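# Put one soap bar in each of three closed boxes

## Task

Finish with all three boxes upright, each containing exactly one soap bar and each closed with its lid; a box that is closed may still be empty.

## Robot and tools

Robot: two 6-joint arms, left_arm and right_arm, each with a parallel two-finger gripper and a wrist camera. Fixed cameras are cam_high and cam_low (896x504 each); the wrist cameras are cam_left_wrist and cam_right_wrist (672x504 each).

Frames: the scene frame has its origin on the table surface, halfway between the nominal arm bases, with +x pointing out over the table, +z up, and left_arm on the +y side (these names do not match left/right in images). Calibrated bases: left_arm at (-0.046, +0.275, 0) m, quat_wxyz (+1.000, 0, 0, +0.012); right_arm at (-0.022, -0.322, 0) m, quat_wxyz (+1.000, 0, 0, -0.026). Each arm's end_effector_position (m) and end_effector_quat_wxyz are reported in that arm's own base frame; fixed cameras and the table are in the scene frame. Reported hand poses can be a few cm off, more at long reach. The gripper's fingers point along its +z and open along its y; end_effector_position is the spot between the pads, roughly 1 cm short of the tips.

Row layout (used by execute_actions and move): one flat list of 14 numbers covering both arms, each in [-1, 1]. Numbers 1-7 are left_arm, 8-14 right_arm. Within each arm: six joint displacements in the order wrist pitch (joint4), waist (joint1), wrist roll (joint6), wrist yaw (joint5), elbow (joint3), shoulder (joint2), then the gripper opening. Joint numbers are scaled offsets, not poses: they are added to the arm's Joint targets as they were when the action (or move) began, not to the previous row. A value of 1.0 equals 2.811 rad for waist and shoulder, 2.53 for elbow, 2.575 for wrist pitch, 8.12 for wrist yaw, 9.528 for wrist roll. Sending 0 for a joint re-commands its current target. The opening is absolute: +1 fully open, -1 closed; to leave a gripper unchanged, resend its present command (0 means half-closed, not 'no change').

Joint ranges (rad): waist -2.880..2.880, shoulder 0.000..3.142, elbow 0.000..3.019, wrist pitch -1.693..1.571, wrist yaw -1.571..1.571, wrist roll -2.094..2.094. An action that would push a joint more than 0.084 rad beyond its range is rejected for both arms; true ends may differ by up to 0.084 rad, and a joint clipped at its end produces a 'joint sent to its limit' line.

execute_actions(actions, cameras): actions is a list of actions; each action is up to 15 rows, one per 1/30 s step, with the last row held to fill 15 steps. An empty list just reports state and images. cameras: list of names, ["all"], or []; unknown names invalidate the call.

move(target, speed, blend, opening_speed, blocking, cameras): target is one 14-number row or a list of up to 15 rows; every row is an offset from the same starting Joint targets. All joints travel in sync, so the hand traces a curve and avoids nothing. speed is the top rad/s of the joint with the longest way (0.01-12.57, default 0.5), one value or one per target; blend (rad) rounds corners in a list; opening_speed (>= 0.2 per s on the -1..1 scale) closes/opens gradually, use it slowly on fragile items; blocking=false returns after about 0.5 s while the move continues. Result adds a 'move:' line: done, off_target (resting >0.035 rad from target), moving, held, or fault, plus limits=held if steps were withheld.

wait(seconds 0-10): lets time pass holding commands. stop(): brakes a running move. zoom_image(camera, region=[x0,y0,x1,y1] pixels from top-left, max 504x504): enlarges part of the latest image. read_manual(section): licence text only. finished_scene(scene 1 or 2): ends the scene irreversibly; call only once the goal holds without the robot.

Results: Joint positions and Joint velocities per arm in the joint order above (rad, rad/s) plus finger gap (m, 0.094 fully open); Joint targets (the base for next offsets); Tool commands; grip_measured (opening on the command scale, reads slightly wide when empty and a bit narrow on a squeezed part, so it does not reveal contact); grip_effort_nm (gripper motor effort, negative closing, not a pad force); Joint torques (entries 1 and 5 wrap at ±28 N m); step readings for action calls; 'joint command not followed' when a clearance check altered targets; MOTOR HOT at 85 °C and OVER-TEMPERATURE FAULT at 100 °C, when that arm goes limp for 30-60 s or more.

Motion limits: each joint target stays within a fixed lead of its measured angle, and targets moving the hand over 110 mm away are scaled back, so big moves need several actions. To stop pressing against something, command targets back past the measured positions.

Avoid: dropping items or releasing them while moving, knocking anything off the table or leaving it off the table, fast impacts and pushing far beyond contact, any collision or grip between the two arms (can fail the scene), and long holds, stretched poses or pushing into unreachable poses that overheat motors. Small random nudges may disturb loose objects.

Each tool is called by a JSON object that holds its "api" and its "payload".

## Session

{"api": "execute_actions", "payload": {"actions": []}}

Scene clock: 0.00 s.
left_arm: end_effector_position=(+0.5905, -0.2707, +0.2097) grip_measured=+1.000 grip_effort_nm=n/a end_effector_quat_wxyz=(+0.442, -0.131, +0.873, +0.161) | right_arm: end_effector_position=(+0.1384, +0.3040, +0.3106) grip_measured=+1.000 grip_effort_nm=n/a end_effector_quat_wxyz=(+0.083, -0.601, +0.786, +0.123)
Joint names: [wrist pitch, waist, wrist roll, wrist yaw, elbow, shoulder]
Joint positions: left_arm=[-0.693 -0.629 -0.666 -0.848 1.484 1.795 0.094] | right_arm=[-1.458 1.064 -0.221 -0.157 1.194 1.054 0.094]
Joint velocities: within noise
Joint torques (N m): no reading
Motor temperatures (°C): left_arm=[31 32 31 29 29 32 33] | right_arm=[34 34 31 31 34 30 30]
Heat: left arm: hottest gripper 33 °C; right arm: hottest waist 34 °C.
Joint targets: left_arm=[-0.691 -0.629 -0.666 -0.848 1.507 1.800] | right_arm=[-1.457 1.064 -0.221 -0.157 1.218 1.057]
Tool commands: left_gripper/opening=+1.0 right_gripper/opening=+1.0

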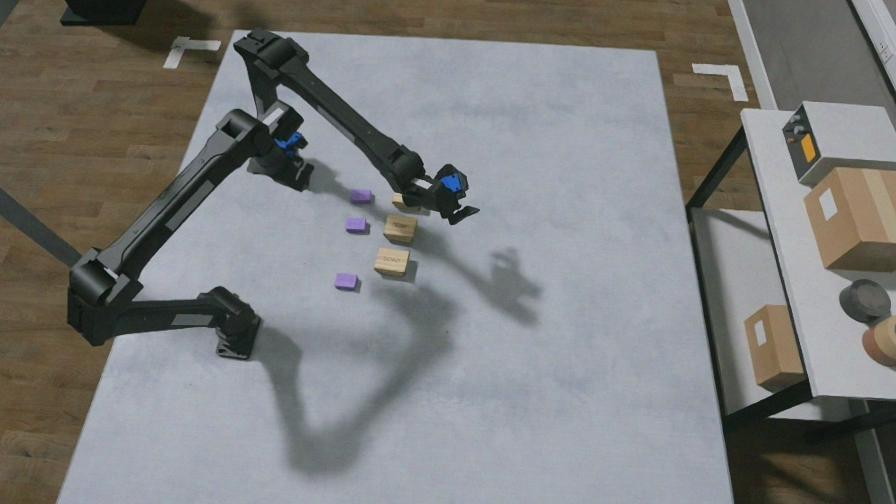

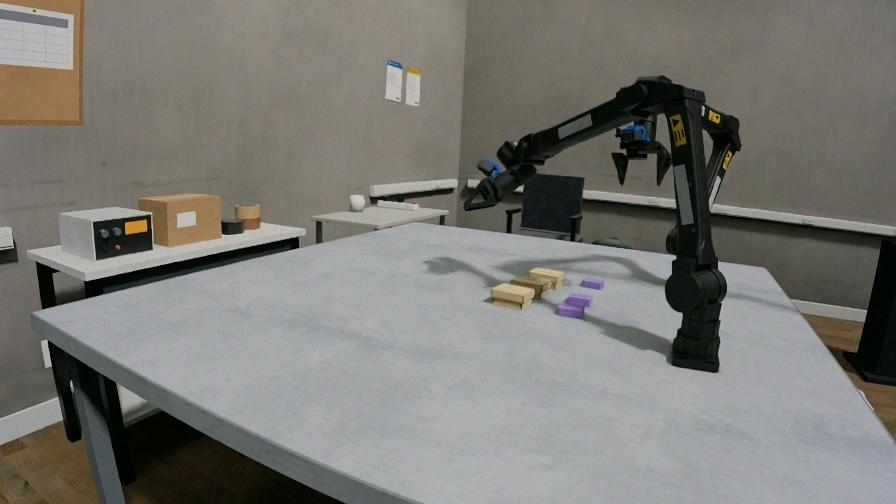

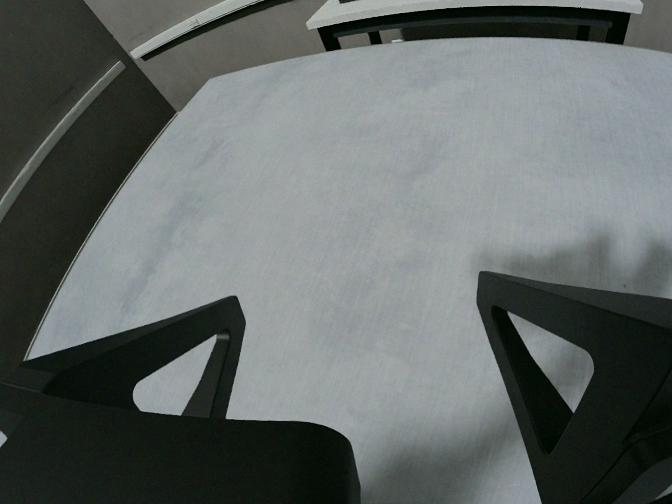

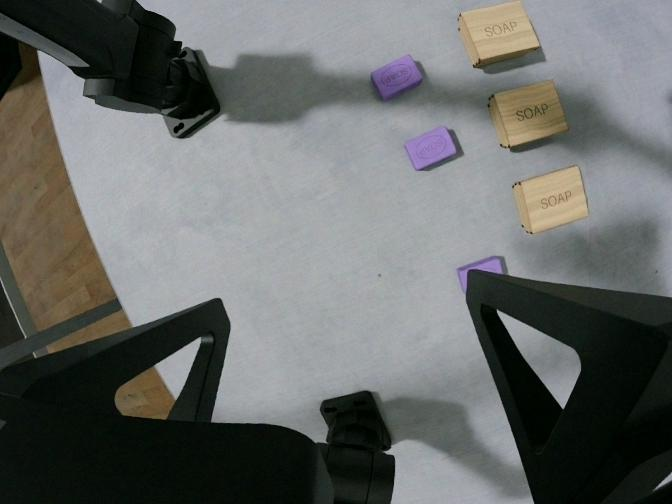

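{"api": "zoom_image", "payload": {"camera": "cam_right_wrist", "region": [350, 0, 672, 300]}}

{"api": "zoom_image", "payload": {"camera": "cam_low", "region": [470, 250, 630, 340]}}

{"api": "zoom_image", "payload": {"camera": "cam_high", "region": [310, 170, 450, 310]}}

Scaled by 1.565 from the camera's 672x504 image, which has a finer 960x720 frame.

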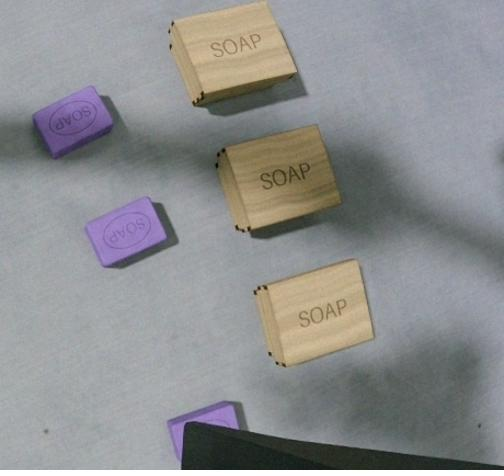

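Scaled by 3.150 from the camera's 896x504 image, which has a finer 1280x720 frame.

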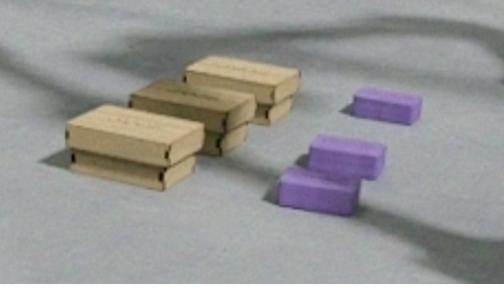

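Scaled by 3.600 from the camera's 896x504 image, which has a finer 1280x720 frame.

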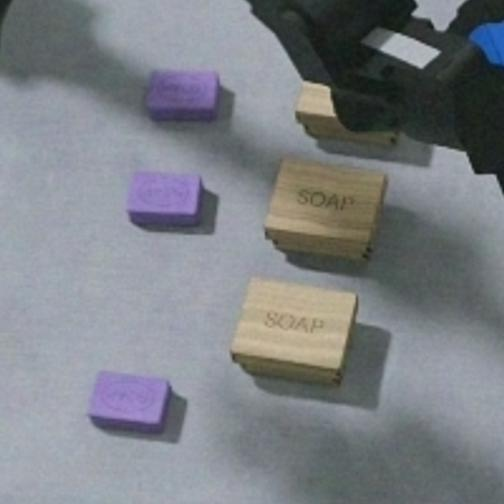

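{"api": "move", "payload": {"target": [[0,0.508,0.07,0.104,0.076,-0.249,1,0,0,0,0,0,0,1],[0,0.508,0.07,0.104,0.076,-0.249,1,-0.037,-0.0804,0.1057,0.0193,0.159,0.2067,1]], "speed": 0.9, "cameras": ["all"]}}

Scene clock: 152.20 s.
left_arm: end_effector_position=(+0.3335, +0.3368, +0.6705) grip_measured=+1.000 grip_effort_nm=-0.012 end_effector_quat_wxyz=(+0.610, -0.295, +0.691, +0.252) | right_arm: end_effector_position=(+0.3212, +0.3594, +0.2351) grip_measured=+1.000 grip_effort_nm=-0.051 end_effector_quat_wxyz=(-0.014, -0.034, +0.999, -0.013)
Joint names: [wrist pitch, waist, wrist roll, wrist yaw, elbow, shoulder]
Joint positions: left_arm=[-0.693 0.789 -0.012 -0.006 1.656 1.091 0.094] | right_arm=[-1.545 0.841 0.774 -0.003 1.561 1.625 0.094]
Joint torques (N m): left_arm=[2.73 -0.85 0.08 0.1 14.6 -7.18] | right_arm=[0.02 -0.26 0.15 -0.04 14.65 -13.63]
Motor temperatures (°C): left_arm=[30 31 30 29 42 38 31] | right_arm=[34 34 30 30 45 30 30]
Heat: left arm: hottest elbow 42 °C; right arm: hottest elbow 45 °C.
Joint targets: left_arm=[-0.691 0.799 0.001 -0.003 1.699 1.101] | right_arm=[-1.552 0.838 0.786 -0.001 1.620 1.638]
move: off_target (left_arm, right_arm); left_arm: the elbow is farthest, 0.044 rad from its target; right_arm: the elbow is farthest, 0.059 rad from its target

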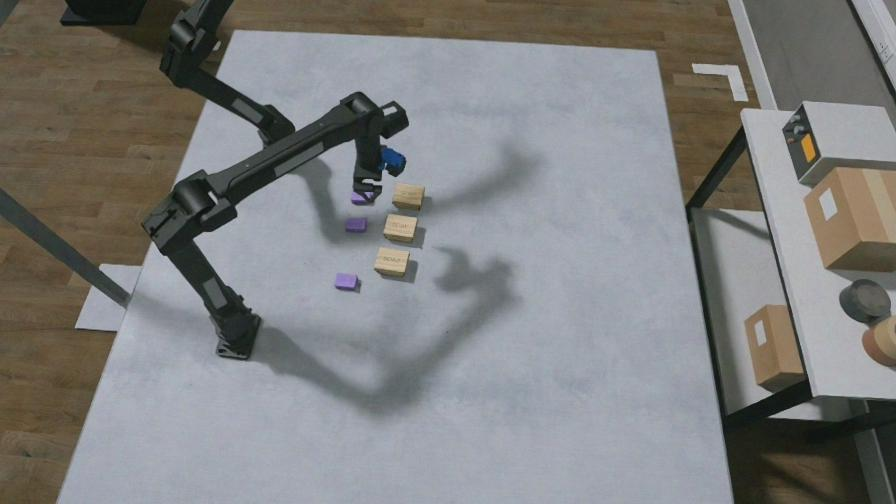

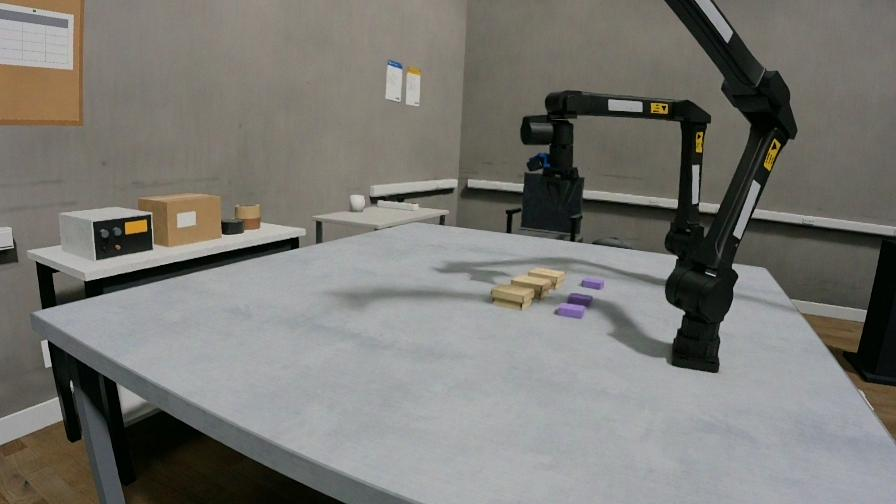

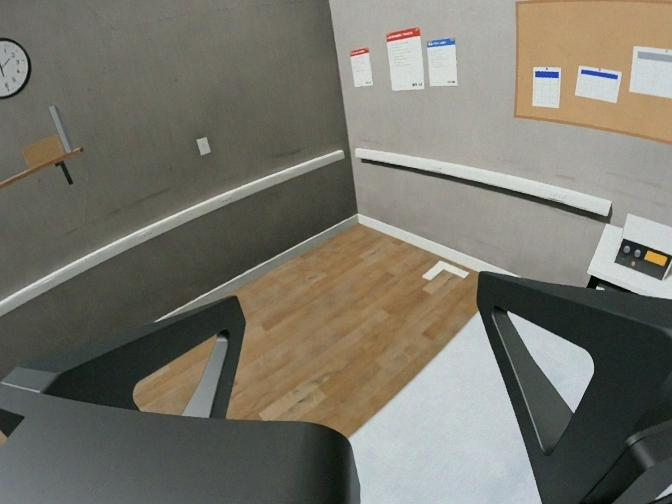

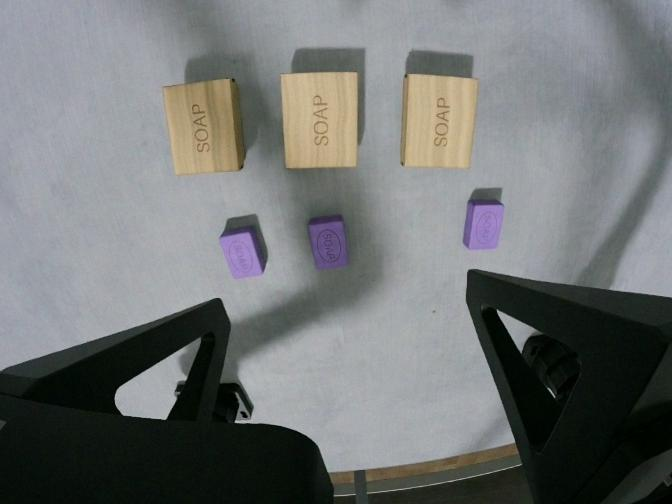

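{"api": "move", "payload": {"target": [0,0,0,0,0,0,1,0.0753,-0.0189,-0.0043,0,-0.006,0.0498,1], "cameras": ["cam_right_wrist"]}}

Scene clock: 203.50 s.
left_arm: end_effector_position=(+0.3335, +0.3368, +0.6705) grip_measured=+1.000 grip_effort_nm=-0.012 end_effector_quat_wxyz=(+0.610, -0.295, +0.691, +0.252) | right_arm: end_effector_position=(+0.3782, +0.3794, +0.1623) grip_measured=+1.000 grip_effort_nm=-0.056 end_effector_quat_wxyz=(-0.003, -0.015, +1.000, -0.002)
Joint names: [wrist pitch, waist, wrist roll, wrist yaw, elbow, shoulder]
Joint positions: left_arm=[-0.693 0.789 -0.012 -0.006 1.656 1.091 0.094] | right_arm=[-1.367 0.787 0.757 -0.002 1.561 1.772 0.094]
Joint torques (N m): left_arm=[2.73 -0.85 0.08 0.1 14.61 -7.18] | right_arm=[0.54 -0.21 -0.06 -0.06 13.24 -15.79]
Motor temperatures (°C): left_arm=[30 31 29 28 53 34 30] | right_arm=[33 34 29 30 55 32 30]
Heat: left arm: hottest elbow 53 °C; right arm: hottest elbow 55 °C.
Joint targets: left_arm=[-0.691 0.799 0.001 -0.003 1.699 1.101] | right_arm=[-1.359 0.785 0.745 -0.001 1.605 1.778]
move: off_target (left_arm, right_arm); left_arm: the elbow is farthest, 0.043 rad from its target; right_arm: the elbow is farthest, 0.044 rad from its target
Images, in order (width x height): cam_right_wrist 672x504.

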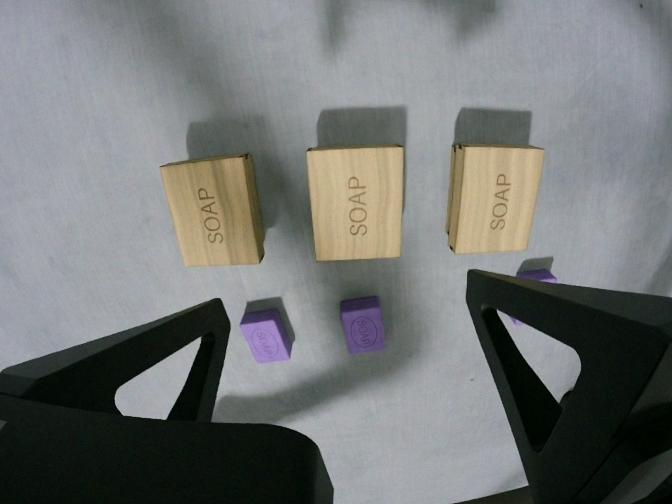

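{"api": "zoom_image", "payload": {"camera": "cam_low", "region": [470, 250, 630, 340]}}

This scene's latest camera images include none from cam_low. They are from: cam_right_wrist. cam_low's image comes with the result of a call that names it in "cameras".

{"api": "move", "payload": {"target": [0,0,0,0,0.237,0,1,0.1037,-0.0046,0.0068,0,-0.0676,0.0315,1], "cameras": ["all"]}}

{"api": "zoom_image", "payload": {"camera": "cam_low", "region": [440, 210, 640, 340]}}

{"api": "zoom_image", "payload": {"camera": "cam_high", "region": [310, 150, 490, 310]}}

Scene clock: 253.83 s.
left_arm: end_effector_position=(+0.1895, +0.1918, +0.9676) grip_measured=+1.000 grip_effort_nm=-0.012 end_effector_quat_wxyz=(+0.793, -0.203, +0.473, +0.327) | right_arm: end_effector_position=(+0.3981, +0.3934, +0.0852) grip_measured=+1.000 grip_effort_nm=-0.051 end_effector_quat_wxyz=(+0.026, +0.009, +0.999, +0.027)
Joint names: [wrist pitch, waist, wrist roll, wrist yaw, elbow, shoulder]
Joint positions: left_arm=[-0.693 0.789 -0.012 -0.006 2.277 1.094 0.094] | right_arm=[-1.101 0.78 0.798 -0.002 1.447 1.842 0.094]
Joint torques (N m): left_arm=[2.35 -0.85 0.08 0.1 7.42 -0.91] | right_arm=[0.85 -0.73 0.14 -0.06 8.05 -15.5]
Motor temperatures (°C): left_arm=[30 31 29 28 56 33 30] | right_arm=[33 34 29 30 53 34 30]
Heat: left arm: hottest elbow 56 °C; right arm: hottest elbow 53 °C.
Joint targets: left_arm=[-0.691 0.799 0.002 -0.003 2.299 1.100] | right_arm=[-1.091 0.772 0.810 -0.001 1.433 1.866]
move: done

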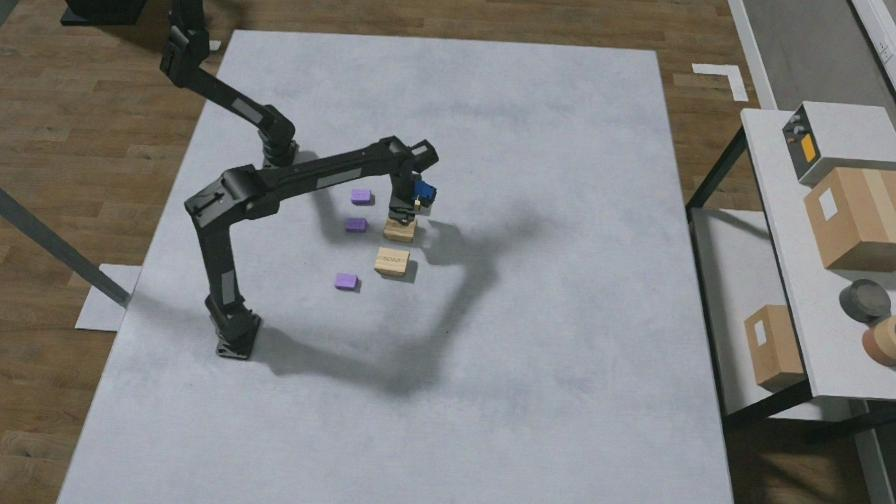

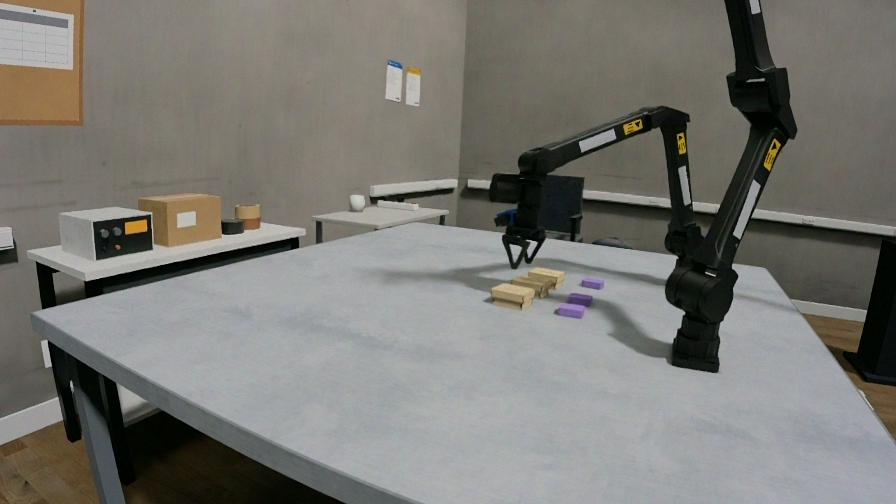

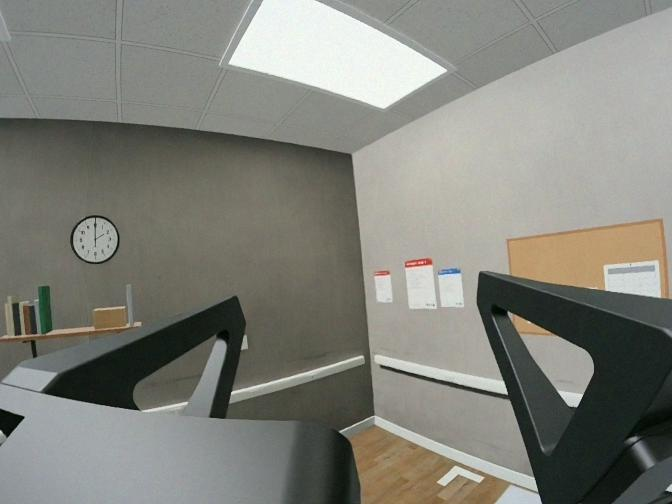

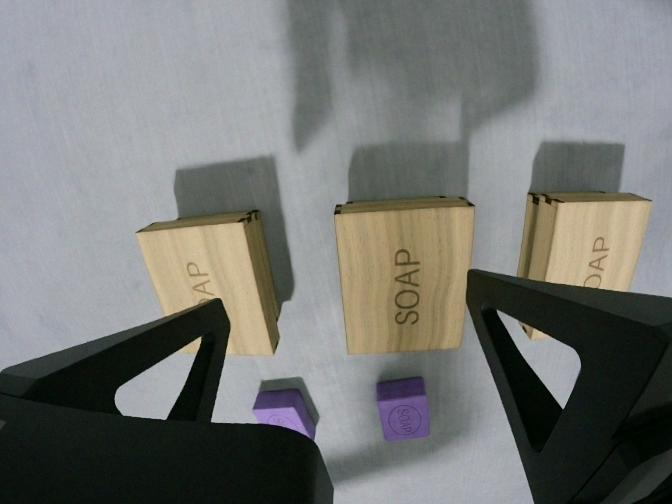

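Scaled by 2.520 from the camera's 896x504 image, which has a finer 1280x720 frame.

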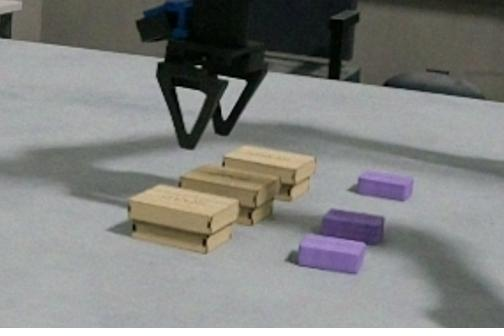

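Scaled by 2.800 from the camera's 896x504 image, which has a finer 1280x720 frame.

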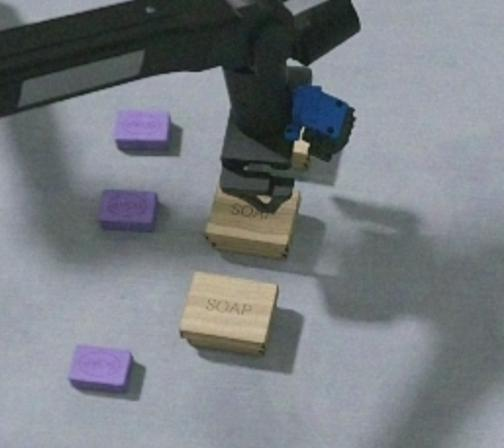

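{"api": "move", "payload": {"target": [0,0,0,0,0,0,1,-0.0151,-0.0082,0.0021,0,-0.0125,0.0064,0.7], "cameras": ["cam_right_wrist","cam_low"]}}

{"api": "zoom_image", "payload": {"camera": "cam_low", "region": [440, 210, 640, 340]}}

Scene clock: 296.63 s.
left_arm: end_effector_position=(+0.1895, +0.1918, +0.9676) grip_measured=+1.000 grip_effort_nm=-0.007 end_effector_quat_wxyz=(+0.793, -0.203, +0.473, +0.327) | right_arm: end_effector_position=(+0.3939, +0.3698, +0.0635) grip_measured=+0.702 grip_effort_nm=-0.129 end_effector_quat_wxyz=(+0.000, +0.032, +0.999, +0.002)
Joint names: [wrist pitch, waist, wrist roll, wrist yaw, elbow, shoulder]
Joint positions: left_arm=[-0.693 0.789 -0.012 -0.006 2.277 1.094 0.094] | right_arm=[-1.123 0.754 0.817 -0.002 1.415 1.86 0.08]
Joint torques (N m): left_arm=[2.35 -0.85 0.09 0.09 7.41 -1.03] | right_arm=[0.1 -0.5 0.17 -0.06 7.77 -15.56]
Motor temperatures (°C): left_arm=[29 31 29 28 47 32 30] | right_arm=[33 34 29 30 44 35 30]
Heat: left arm: hottest elbow 47 °C; right arm: hottest elbow 44 °C.
Joint targets: left_arm=[-0.691 0.799 0.002 -0.003 2.299 1.100] | right_arm=[-1.130 0.749 0.830 -0.001 1.402 1.884]
move: done
Images, in order (width x height): cam_low 896x504, cam_right_wrist 672x504.

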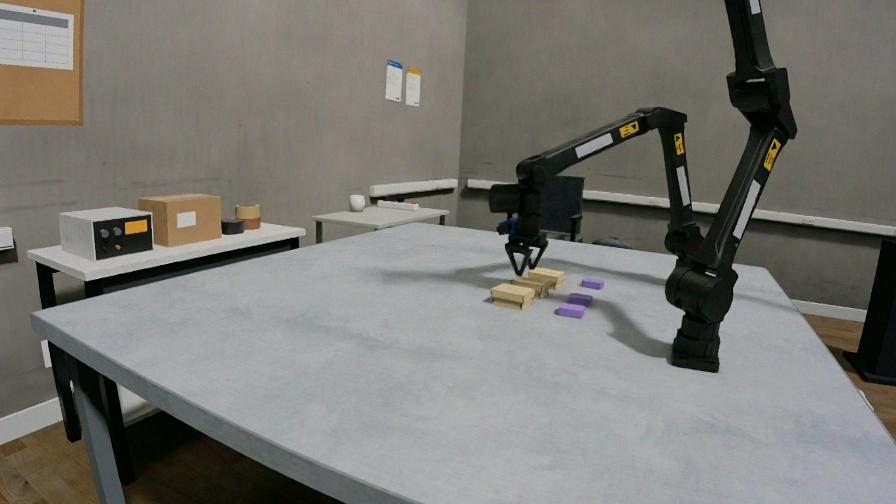

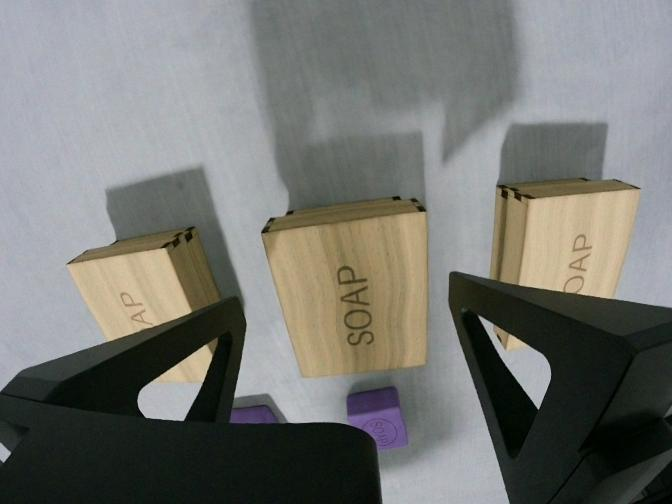

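Scaled by 2.520 from the camera's 896x504 image, which has a finer 1280x720 frame.

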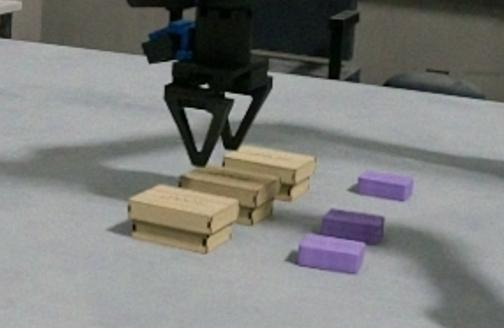

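{"api": "move", "payload": {"target": [0,0,0,0,0,0,1,0.0326,0.003,-0.0006,0,-0.0146,0.0121,0.7], "speed": 0.2, "cameras": ["cam_right_wrist","cam_low"]}}

{"api": "zoom_image", "payload": {"camera": "cam_low", "region": [480, 230, 580, 310]}}

Scene clock: 333.60 s.
left_arm: end_effector_position=(+0.1895, +0.1918, +0.9676) grip_measured=+1.000 grip_effort_nm=-0.007 end_effector_quat_wxyz=(+0.793, -0.203, +0.473, +0.327) | right_arm: end_effector_position=(+0.3924, +0.3684, +0.0329) grip_measured=+0.702 grip_effort_nm=-0.139 end_effector_quat_wxyz=(-0.001, +0.032, +0.999, +0.000)
Joint names: [wrist pitch, waist, wrist roll, wrist yaw, elbow, shoulder]
Joint positions: left_arm=[-0.693 0.789 -0.012 -0.006 2.277 1.094 0.094] | right_arm=[-1.055 0.754 0.819 -0.002 1.377 1.895 0.08]
Joint torques (N m): left_arm=[2.36 -0.85 0.08 0.1 7.41 -1.08] | right_arm=[0.68 0.32 0.07 -0.06 7.49 -15.68]
Heat: left arm: hottest elbow 43 °C; right arm: hottest elbow 44 °C.
Joint targets: left_arm=[-0.691 0.799 0.002 -0.003 2.299 1.100] | right_arm=[-1.046 0.757 0.824 -0.001 1.365 1.918]
move: done
Images, in order (width x height): cam_low 896x504, cam_right_wrist 672x504.

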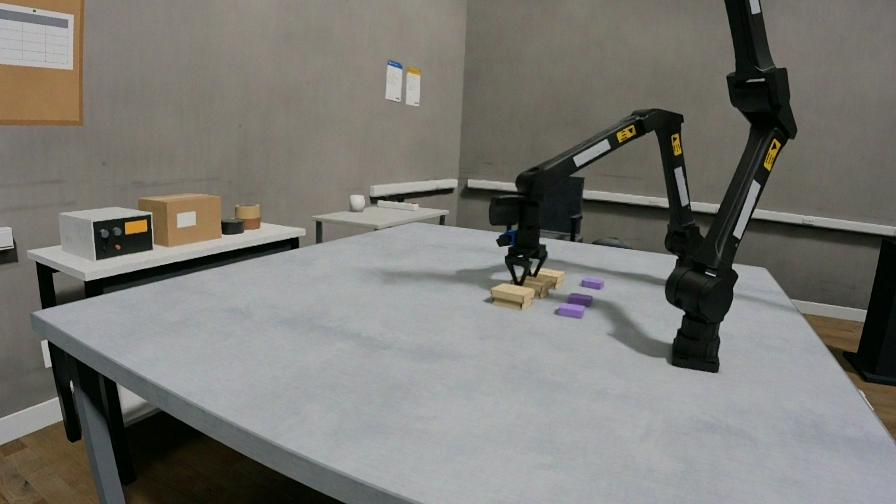

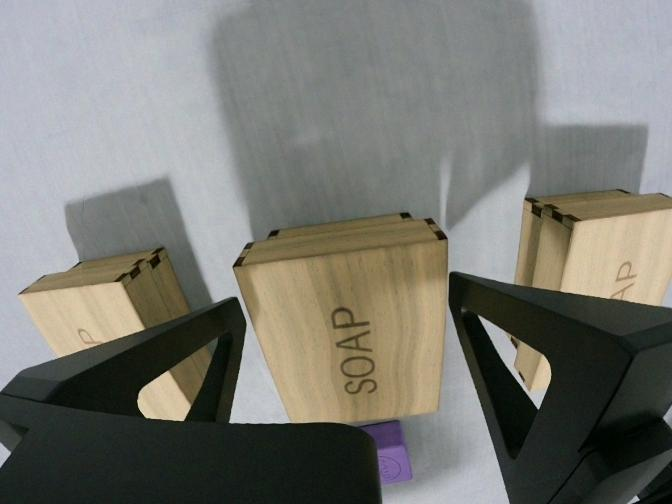

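Scaled by 5.040 from the camera's 896x504 image, which has a finer 1280x720 frame.

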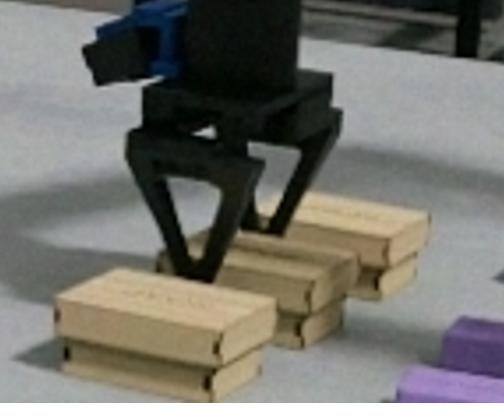

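{"api": "move", "payload": {"target": [0,0,0,0,0,0,1,0,0,0,0,0,0,0.2], "opening_speed": 0.4, "cameras": ["cam_right_wrist","cam_low"]}}

Scene clock: 344.37 s.
left_arm: end_effector_position=(+0.1895, +0.1918, +0.9676) grip_measured=+1.000 grip_effort_nm=-0.012 end_effector_quat_wxyz=(+0.793, -0.203, +0.473, +0.327) | right_arm: end_effector_position=(+0.3925, +0.3684, +0.0329) grip_measured=+0.371 grip_effort_nm=-1.072 end_effector_quat_wxyz=(-0.001, +0.032, +0.999, +0.000)
Joint names: [wrist pitch, waist, wrist roll, wrist yaw, elbow, shoulder]
Joint positions: left_arm=[-0.693 0.789 -0.012 -0.006 2.277 1.094 0.094] | right_arm=[-1.055 0.754 0.819 -0.001 1.377 1.895 0.064]
Joint torques (N m): left_arm=[2.35 -0.79 0.08 0.1 7.39 -1.03] | right_arm=[0.69 0.26 0.07 -0.09 7.49 -15.68]
Motor temperatures (°C): left_arm=[29 31 29 28 42 32 29] | right_arm=[33 34 29 30 43 34 30]
Heat: left arm: hottest elbow 42 °C; right arm: hottest elbow 43 °C.
Joint targets: left_arm=[-0.691 0.799 0.002 -0.003 2.299 1.100] | right_arm=[-1.046 0.757 0.824 -0.001 1.365 1.918]
move: done
Images, in order (width x height): cam_low 896x504, cam_right_wrist 672x504.

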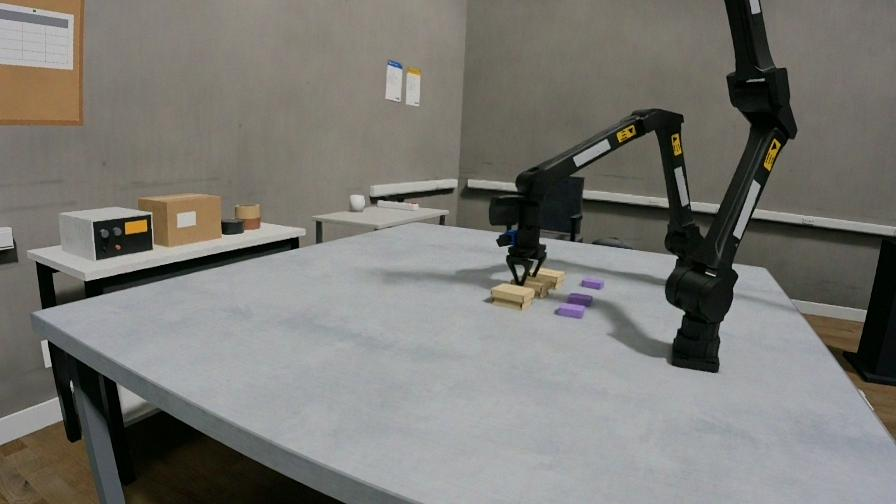

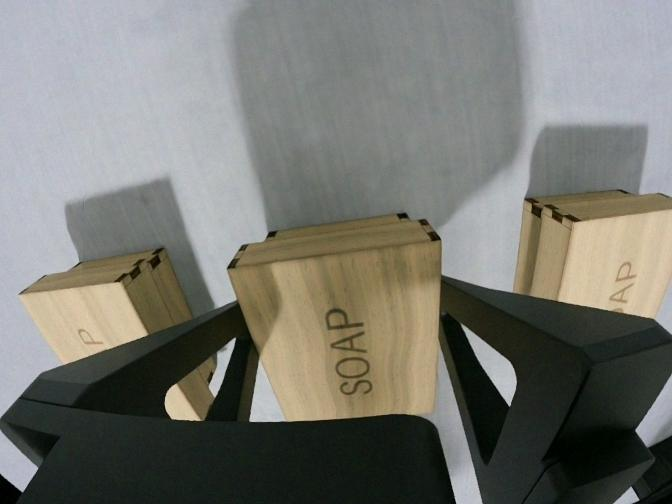

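{"api": "move", "payload": {"target": [[0,0,0,0,0,0,1,0,0,0,0,0.014,-0.006,0.2],[0,0,0,0,0,0,1,-0.0573,0,0,0,0.0468,-0.0318,0.2]], "speed": 0.12, "cameras": ["cam_right_wrist","cam_low","cam_high"]}}

{"api": "zoom_image", "payload": {"camera": "cam_low", "region": [480, 230, 580, 310]}}

{"api": "zoom_image", "payload": {"camera": "cam_high", "region": [310, 150, 490, 310]}}

Scene clock: 366.43 s.
left_arm: end_effector_position=(+0.1895, +0.1918, +0.9676) grip_measured=+1.000 grip_effort_nm=-0.007 end_effector_quat_wxyz=(+0.793, -0.203, +0.473, +0.327) | right_arm: end_effector_position=(+0.3872, +0.3634, +0.0776) grip_measured=+0.371 grip_effort_nm=-1.082 end_effector_quat_wxyz=(-0.011, +0.032, +0.999, -0.010)
Joint names: [wrist pitch, waist, wrist roll, wrist yaw, elbow, shoulder]
Joint positions: left_arm=[-0.693 0.789 -0.012 -0.006 2.277 1.094 0.094] | right_arm=[-1.186 0.754 0.819 -0.001 1.428 1.842 0.064]
Joint torques (N m): left_arm=[2.35 -0.79 0.08 0.1 7.39 -1.03] | right_arm=[0.02 0.32 0.07 -0.09 13.59 -18.37]
Heat: left arm: hottest elbow 41 °C; right arm: hottest elbow 43 °C.
Joint targets: left_arm=[-0.691 0.799 0.001 -0.003 2.299 1.100] | right_arm=[-1.194 0.757 0.824 -0.001 1.483 1.829]
move: off_target (right_arm); right_arm: the elbow is farthest, 0.056 rad from its target
Images, in order (width x height): cam_high 896x504, cam_low 896x504, cam_right_wrist 672x504.

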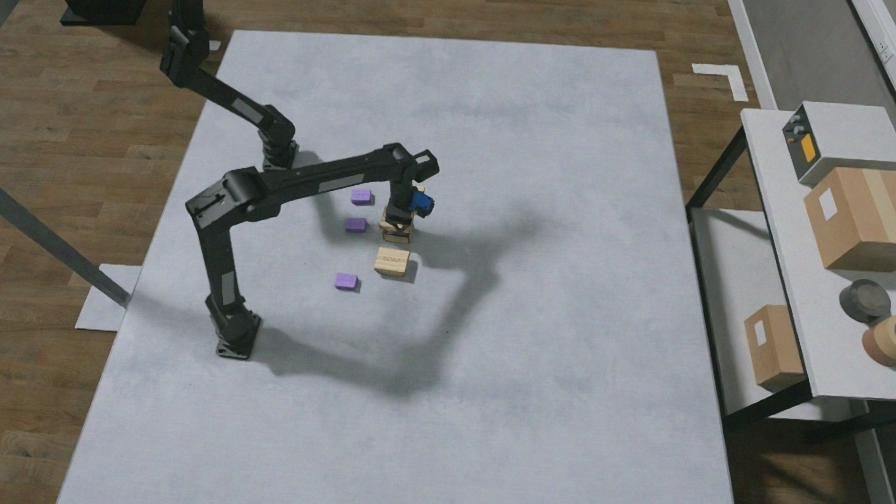

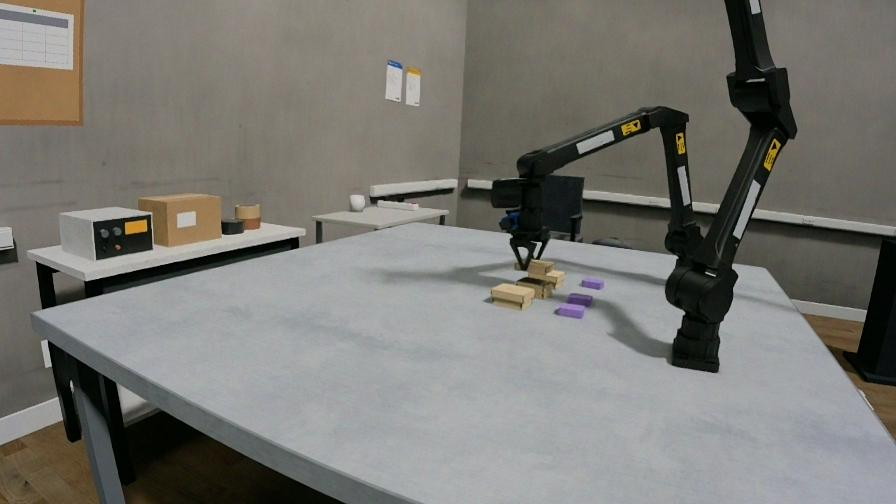

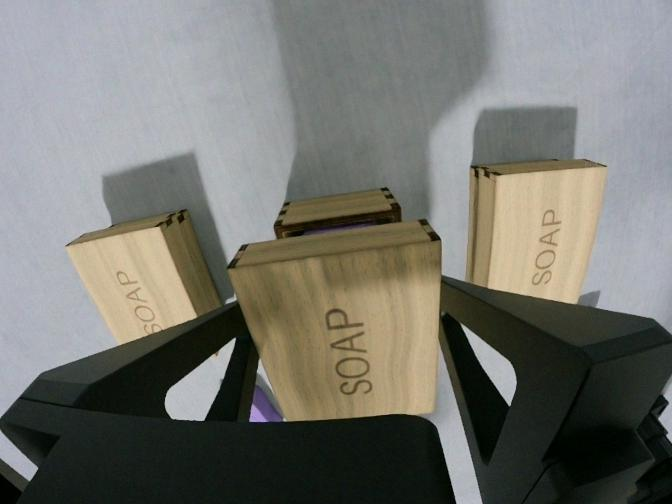

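Scaled by 5.040 from the camera's 896x504 image, which has a finer 1280x720 frame.

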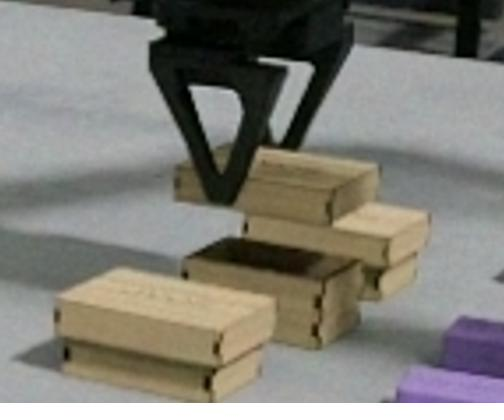

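Scaled by 2.800 from the camera's 896x504 image, which has a finer 1280x720 frame.

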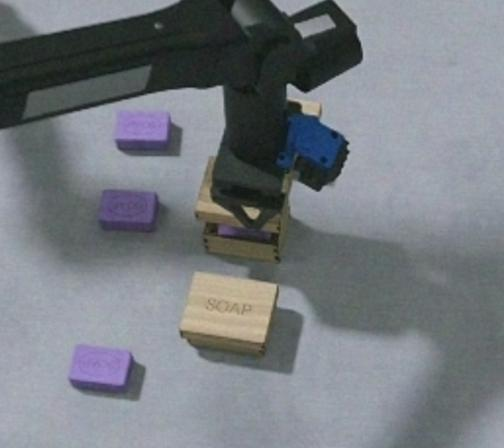

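{"api": "zoom_image", "payload": {"camera": "cam_right_wrist", "region": [250, 170, 430, 270]}}

{"api": "zoom_image", "payload": {"camera": "cam_high", "region": [370, 190, 430, 250]}}

Scaled by 2.800 from the camera's 672x504 image, which has a finer 960x720 frame.

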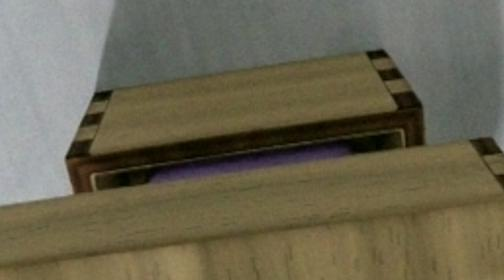

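Scaled by 8.400 from the camera's 896x504 image, which has a finer 1280x720 frame.

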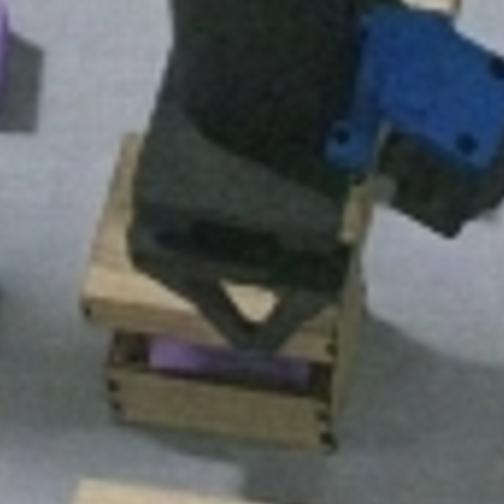

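{"api": "move", "payload": {"target": [[0,0,0,0,0,0,1,0,0,0,0,-0.0273,0,0.2],[0,0,0,0,0,0,1,0.0396,0,0,0,-0.0397,0.0226,0.2]], "speed": 0.2, "cameras": ["cam_right_wrist","cam_low","cam_high"]}}

{"api": "zoom_image", "payload": {"camera": "cam_low", "region": [480, 230, 580, 310]}}

{"api": "zoom_image", "payload": {"camera": "cam_high", "region": [360, 170, 440, 250]}}

Scene clock: 405.10 s.
left_arm: end_effector_position=(+0.1895, +0.1918, +0.9676) grip_measured=+1.000 grip_effort_nm=-0.002 end_effector_quat_wxyz=(+0.793, -0.203, +0.473, +0.327) | right_arm: end_effector_position=(+0.3914, +0.3673, +0.0518) grip_measured=+0.371 grip_effort_nm=-1.082 end_effector_quat_wxyz=(-0.002, +0.032, +0.999, -0.001)
Joint names: [wrist pitch, waist, wrist roll, wrist yaw, elbow, shoulder]
Joint positions: left_arm=[-0.693 0.789 -0.012 -0.006 2.277 1.094 0.094] | right_arm=[-1.101 0.754 0.819 -0.001 1.395 1.87 0.064]
Joint torques (N m): left_arm=[2.35 -0.79 0.08 0.09 7.41 -1.08] | right_arm=[0.7 0.32 0.07 -0.09 7.71 -15.97]
Motor temperatures (°C): left_arm=[29 30 29 28 40 31 29] | right_arm=[32 34 29 30 49 35 31]
Heat: left arm: hottest elbow 40 °C; right arm: hottest elbow 49 °C.
Joint targets: left_arm=[-0.691 0.799 0.001 -0.003 2.299 1.100] | right_arm=[-1.092 0.757 0.824 -0.001 1.383 1.892]
move: done
Images, in order (width x height): cam_high 896x504, cam_low 896x504, cam_right_wrist 672x504.

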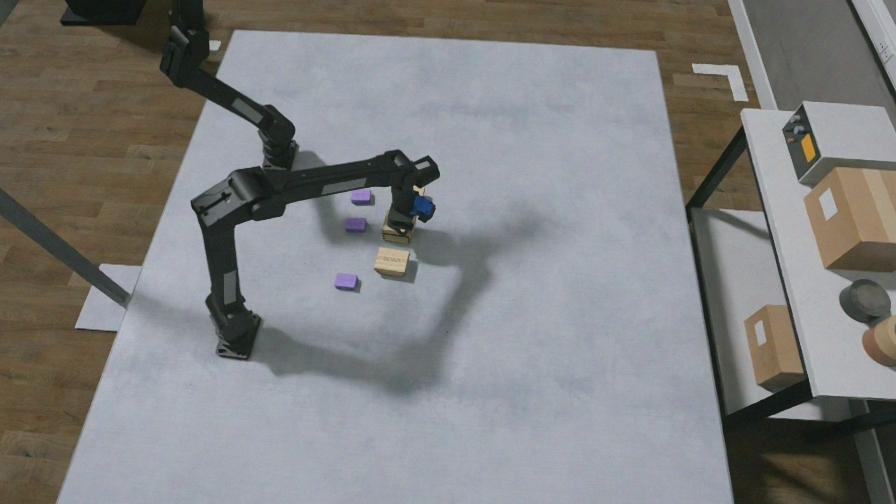

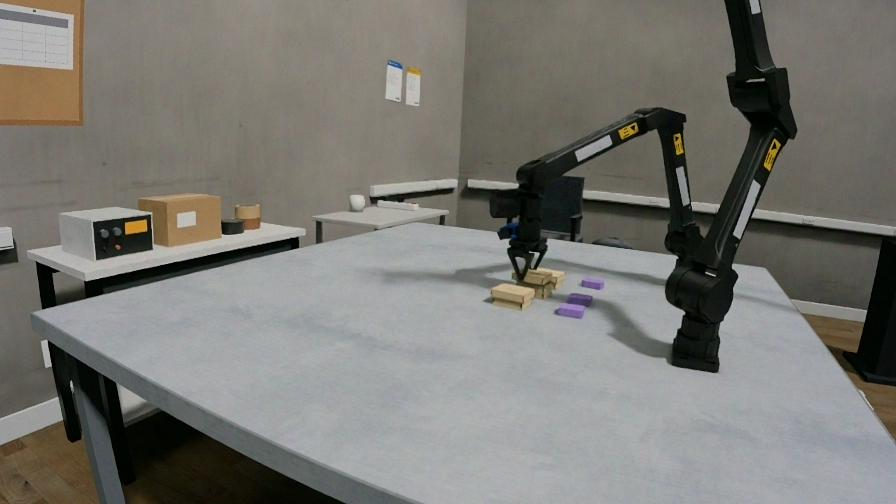

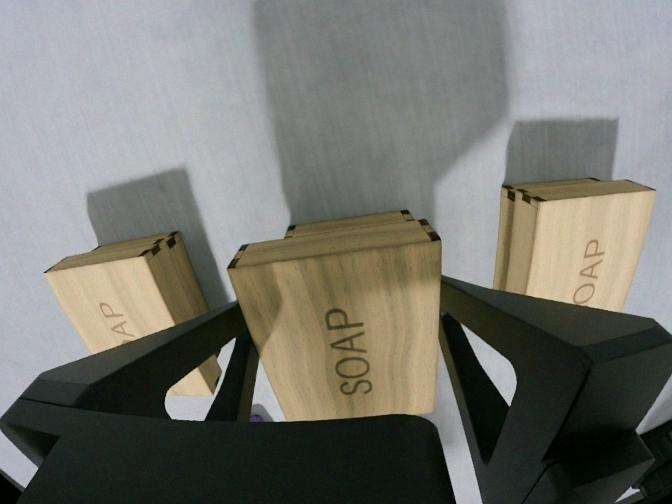

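Scaled by 5.040 from the camera's 896x504 image, which has a finer 1280x720 frame.

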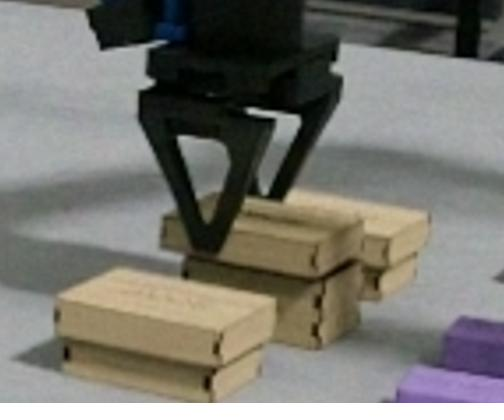

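Scaled by 6.300 from the camera's 896x504 image, which has a finer 1280x720 frame.

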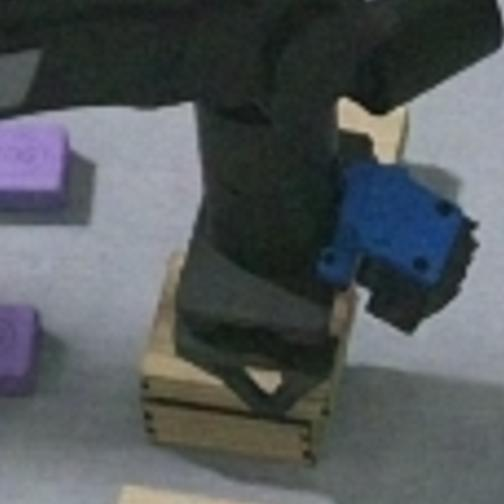

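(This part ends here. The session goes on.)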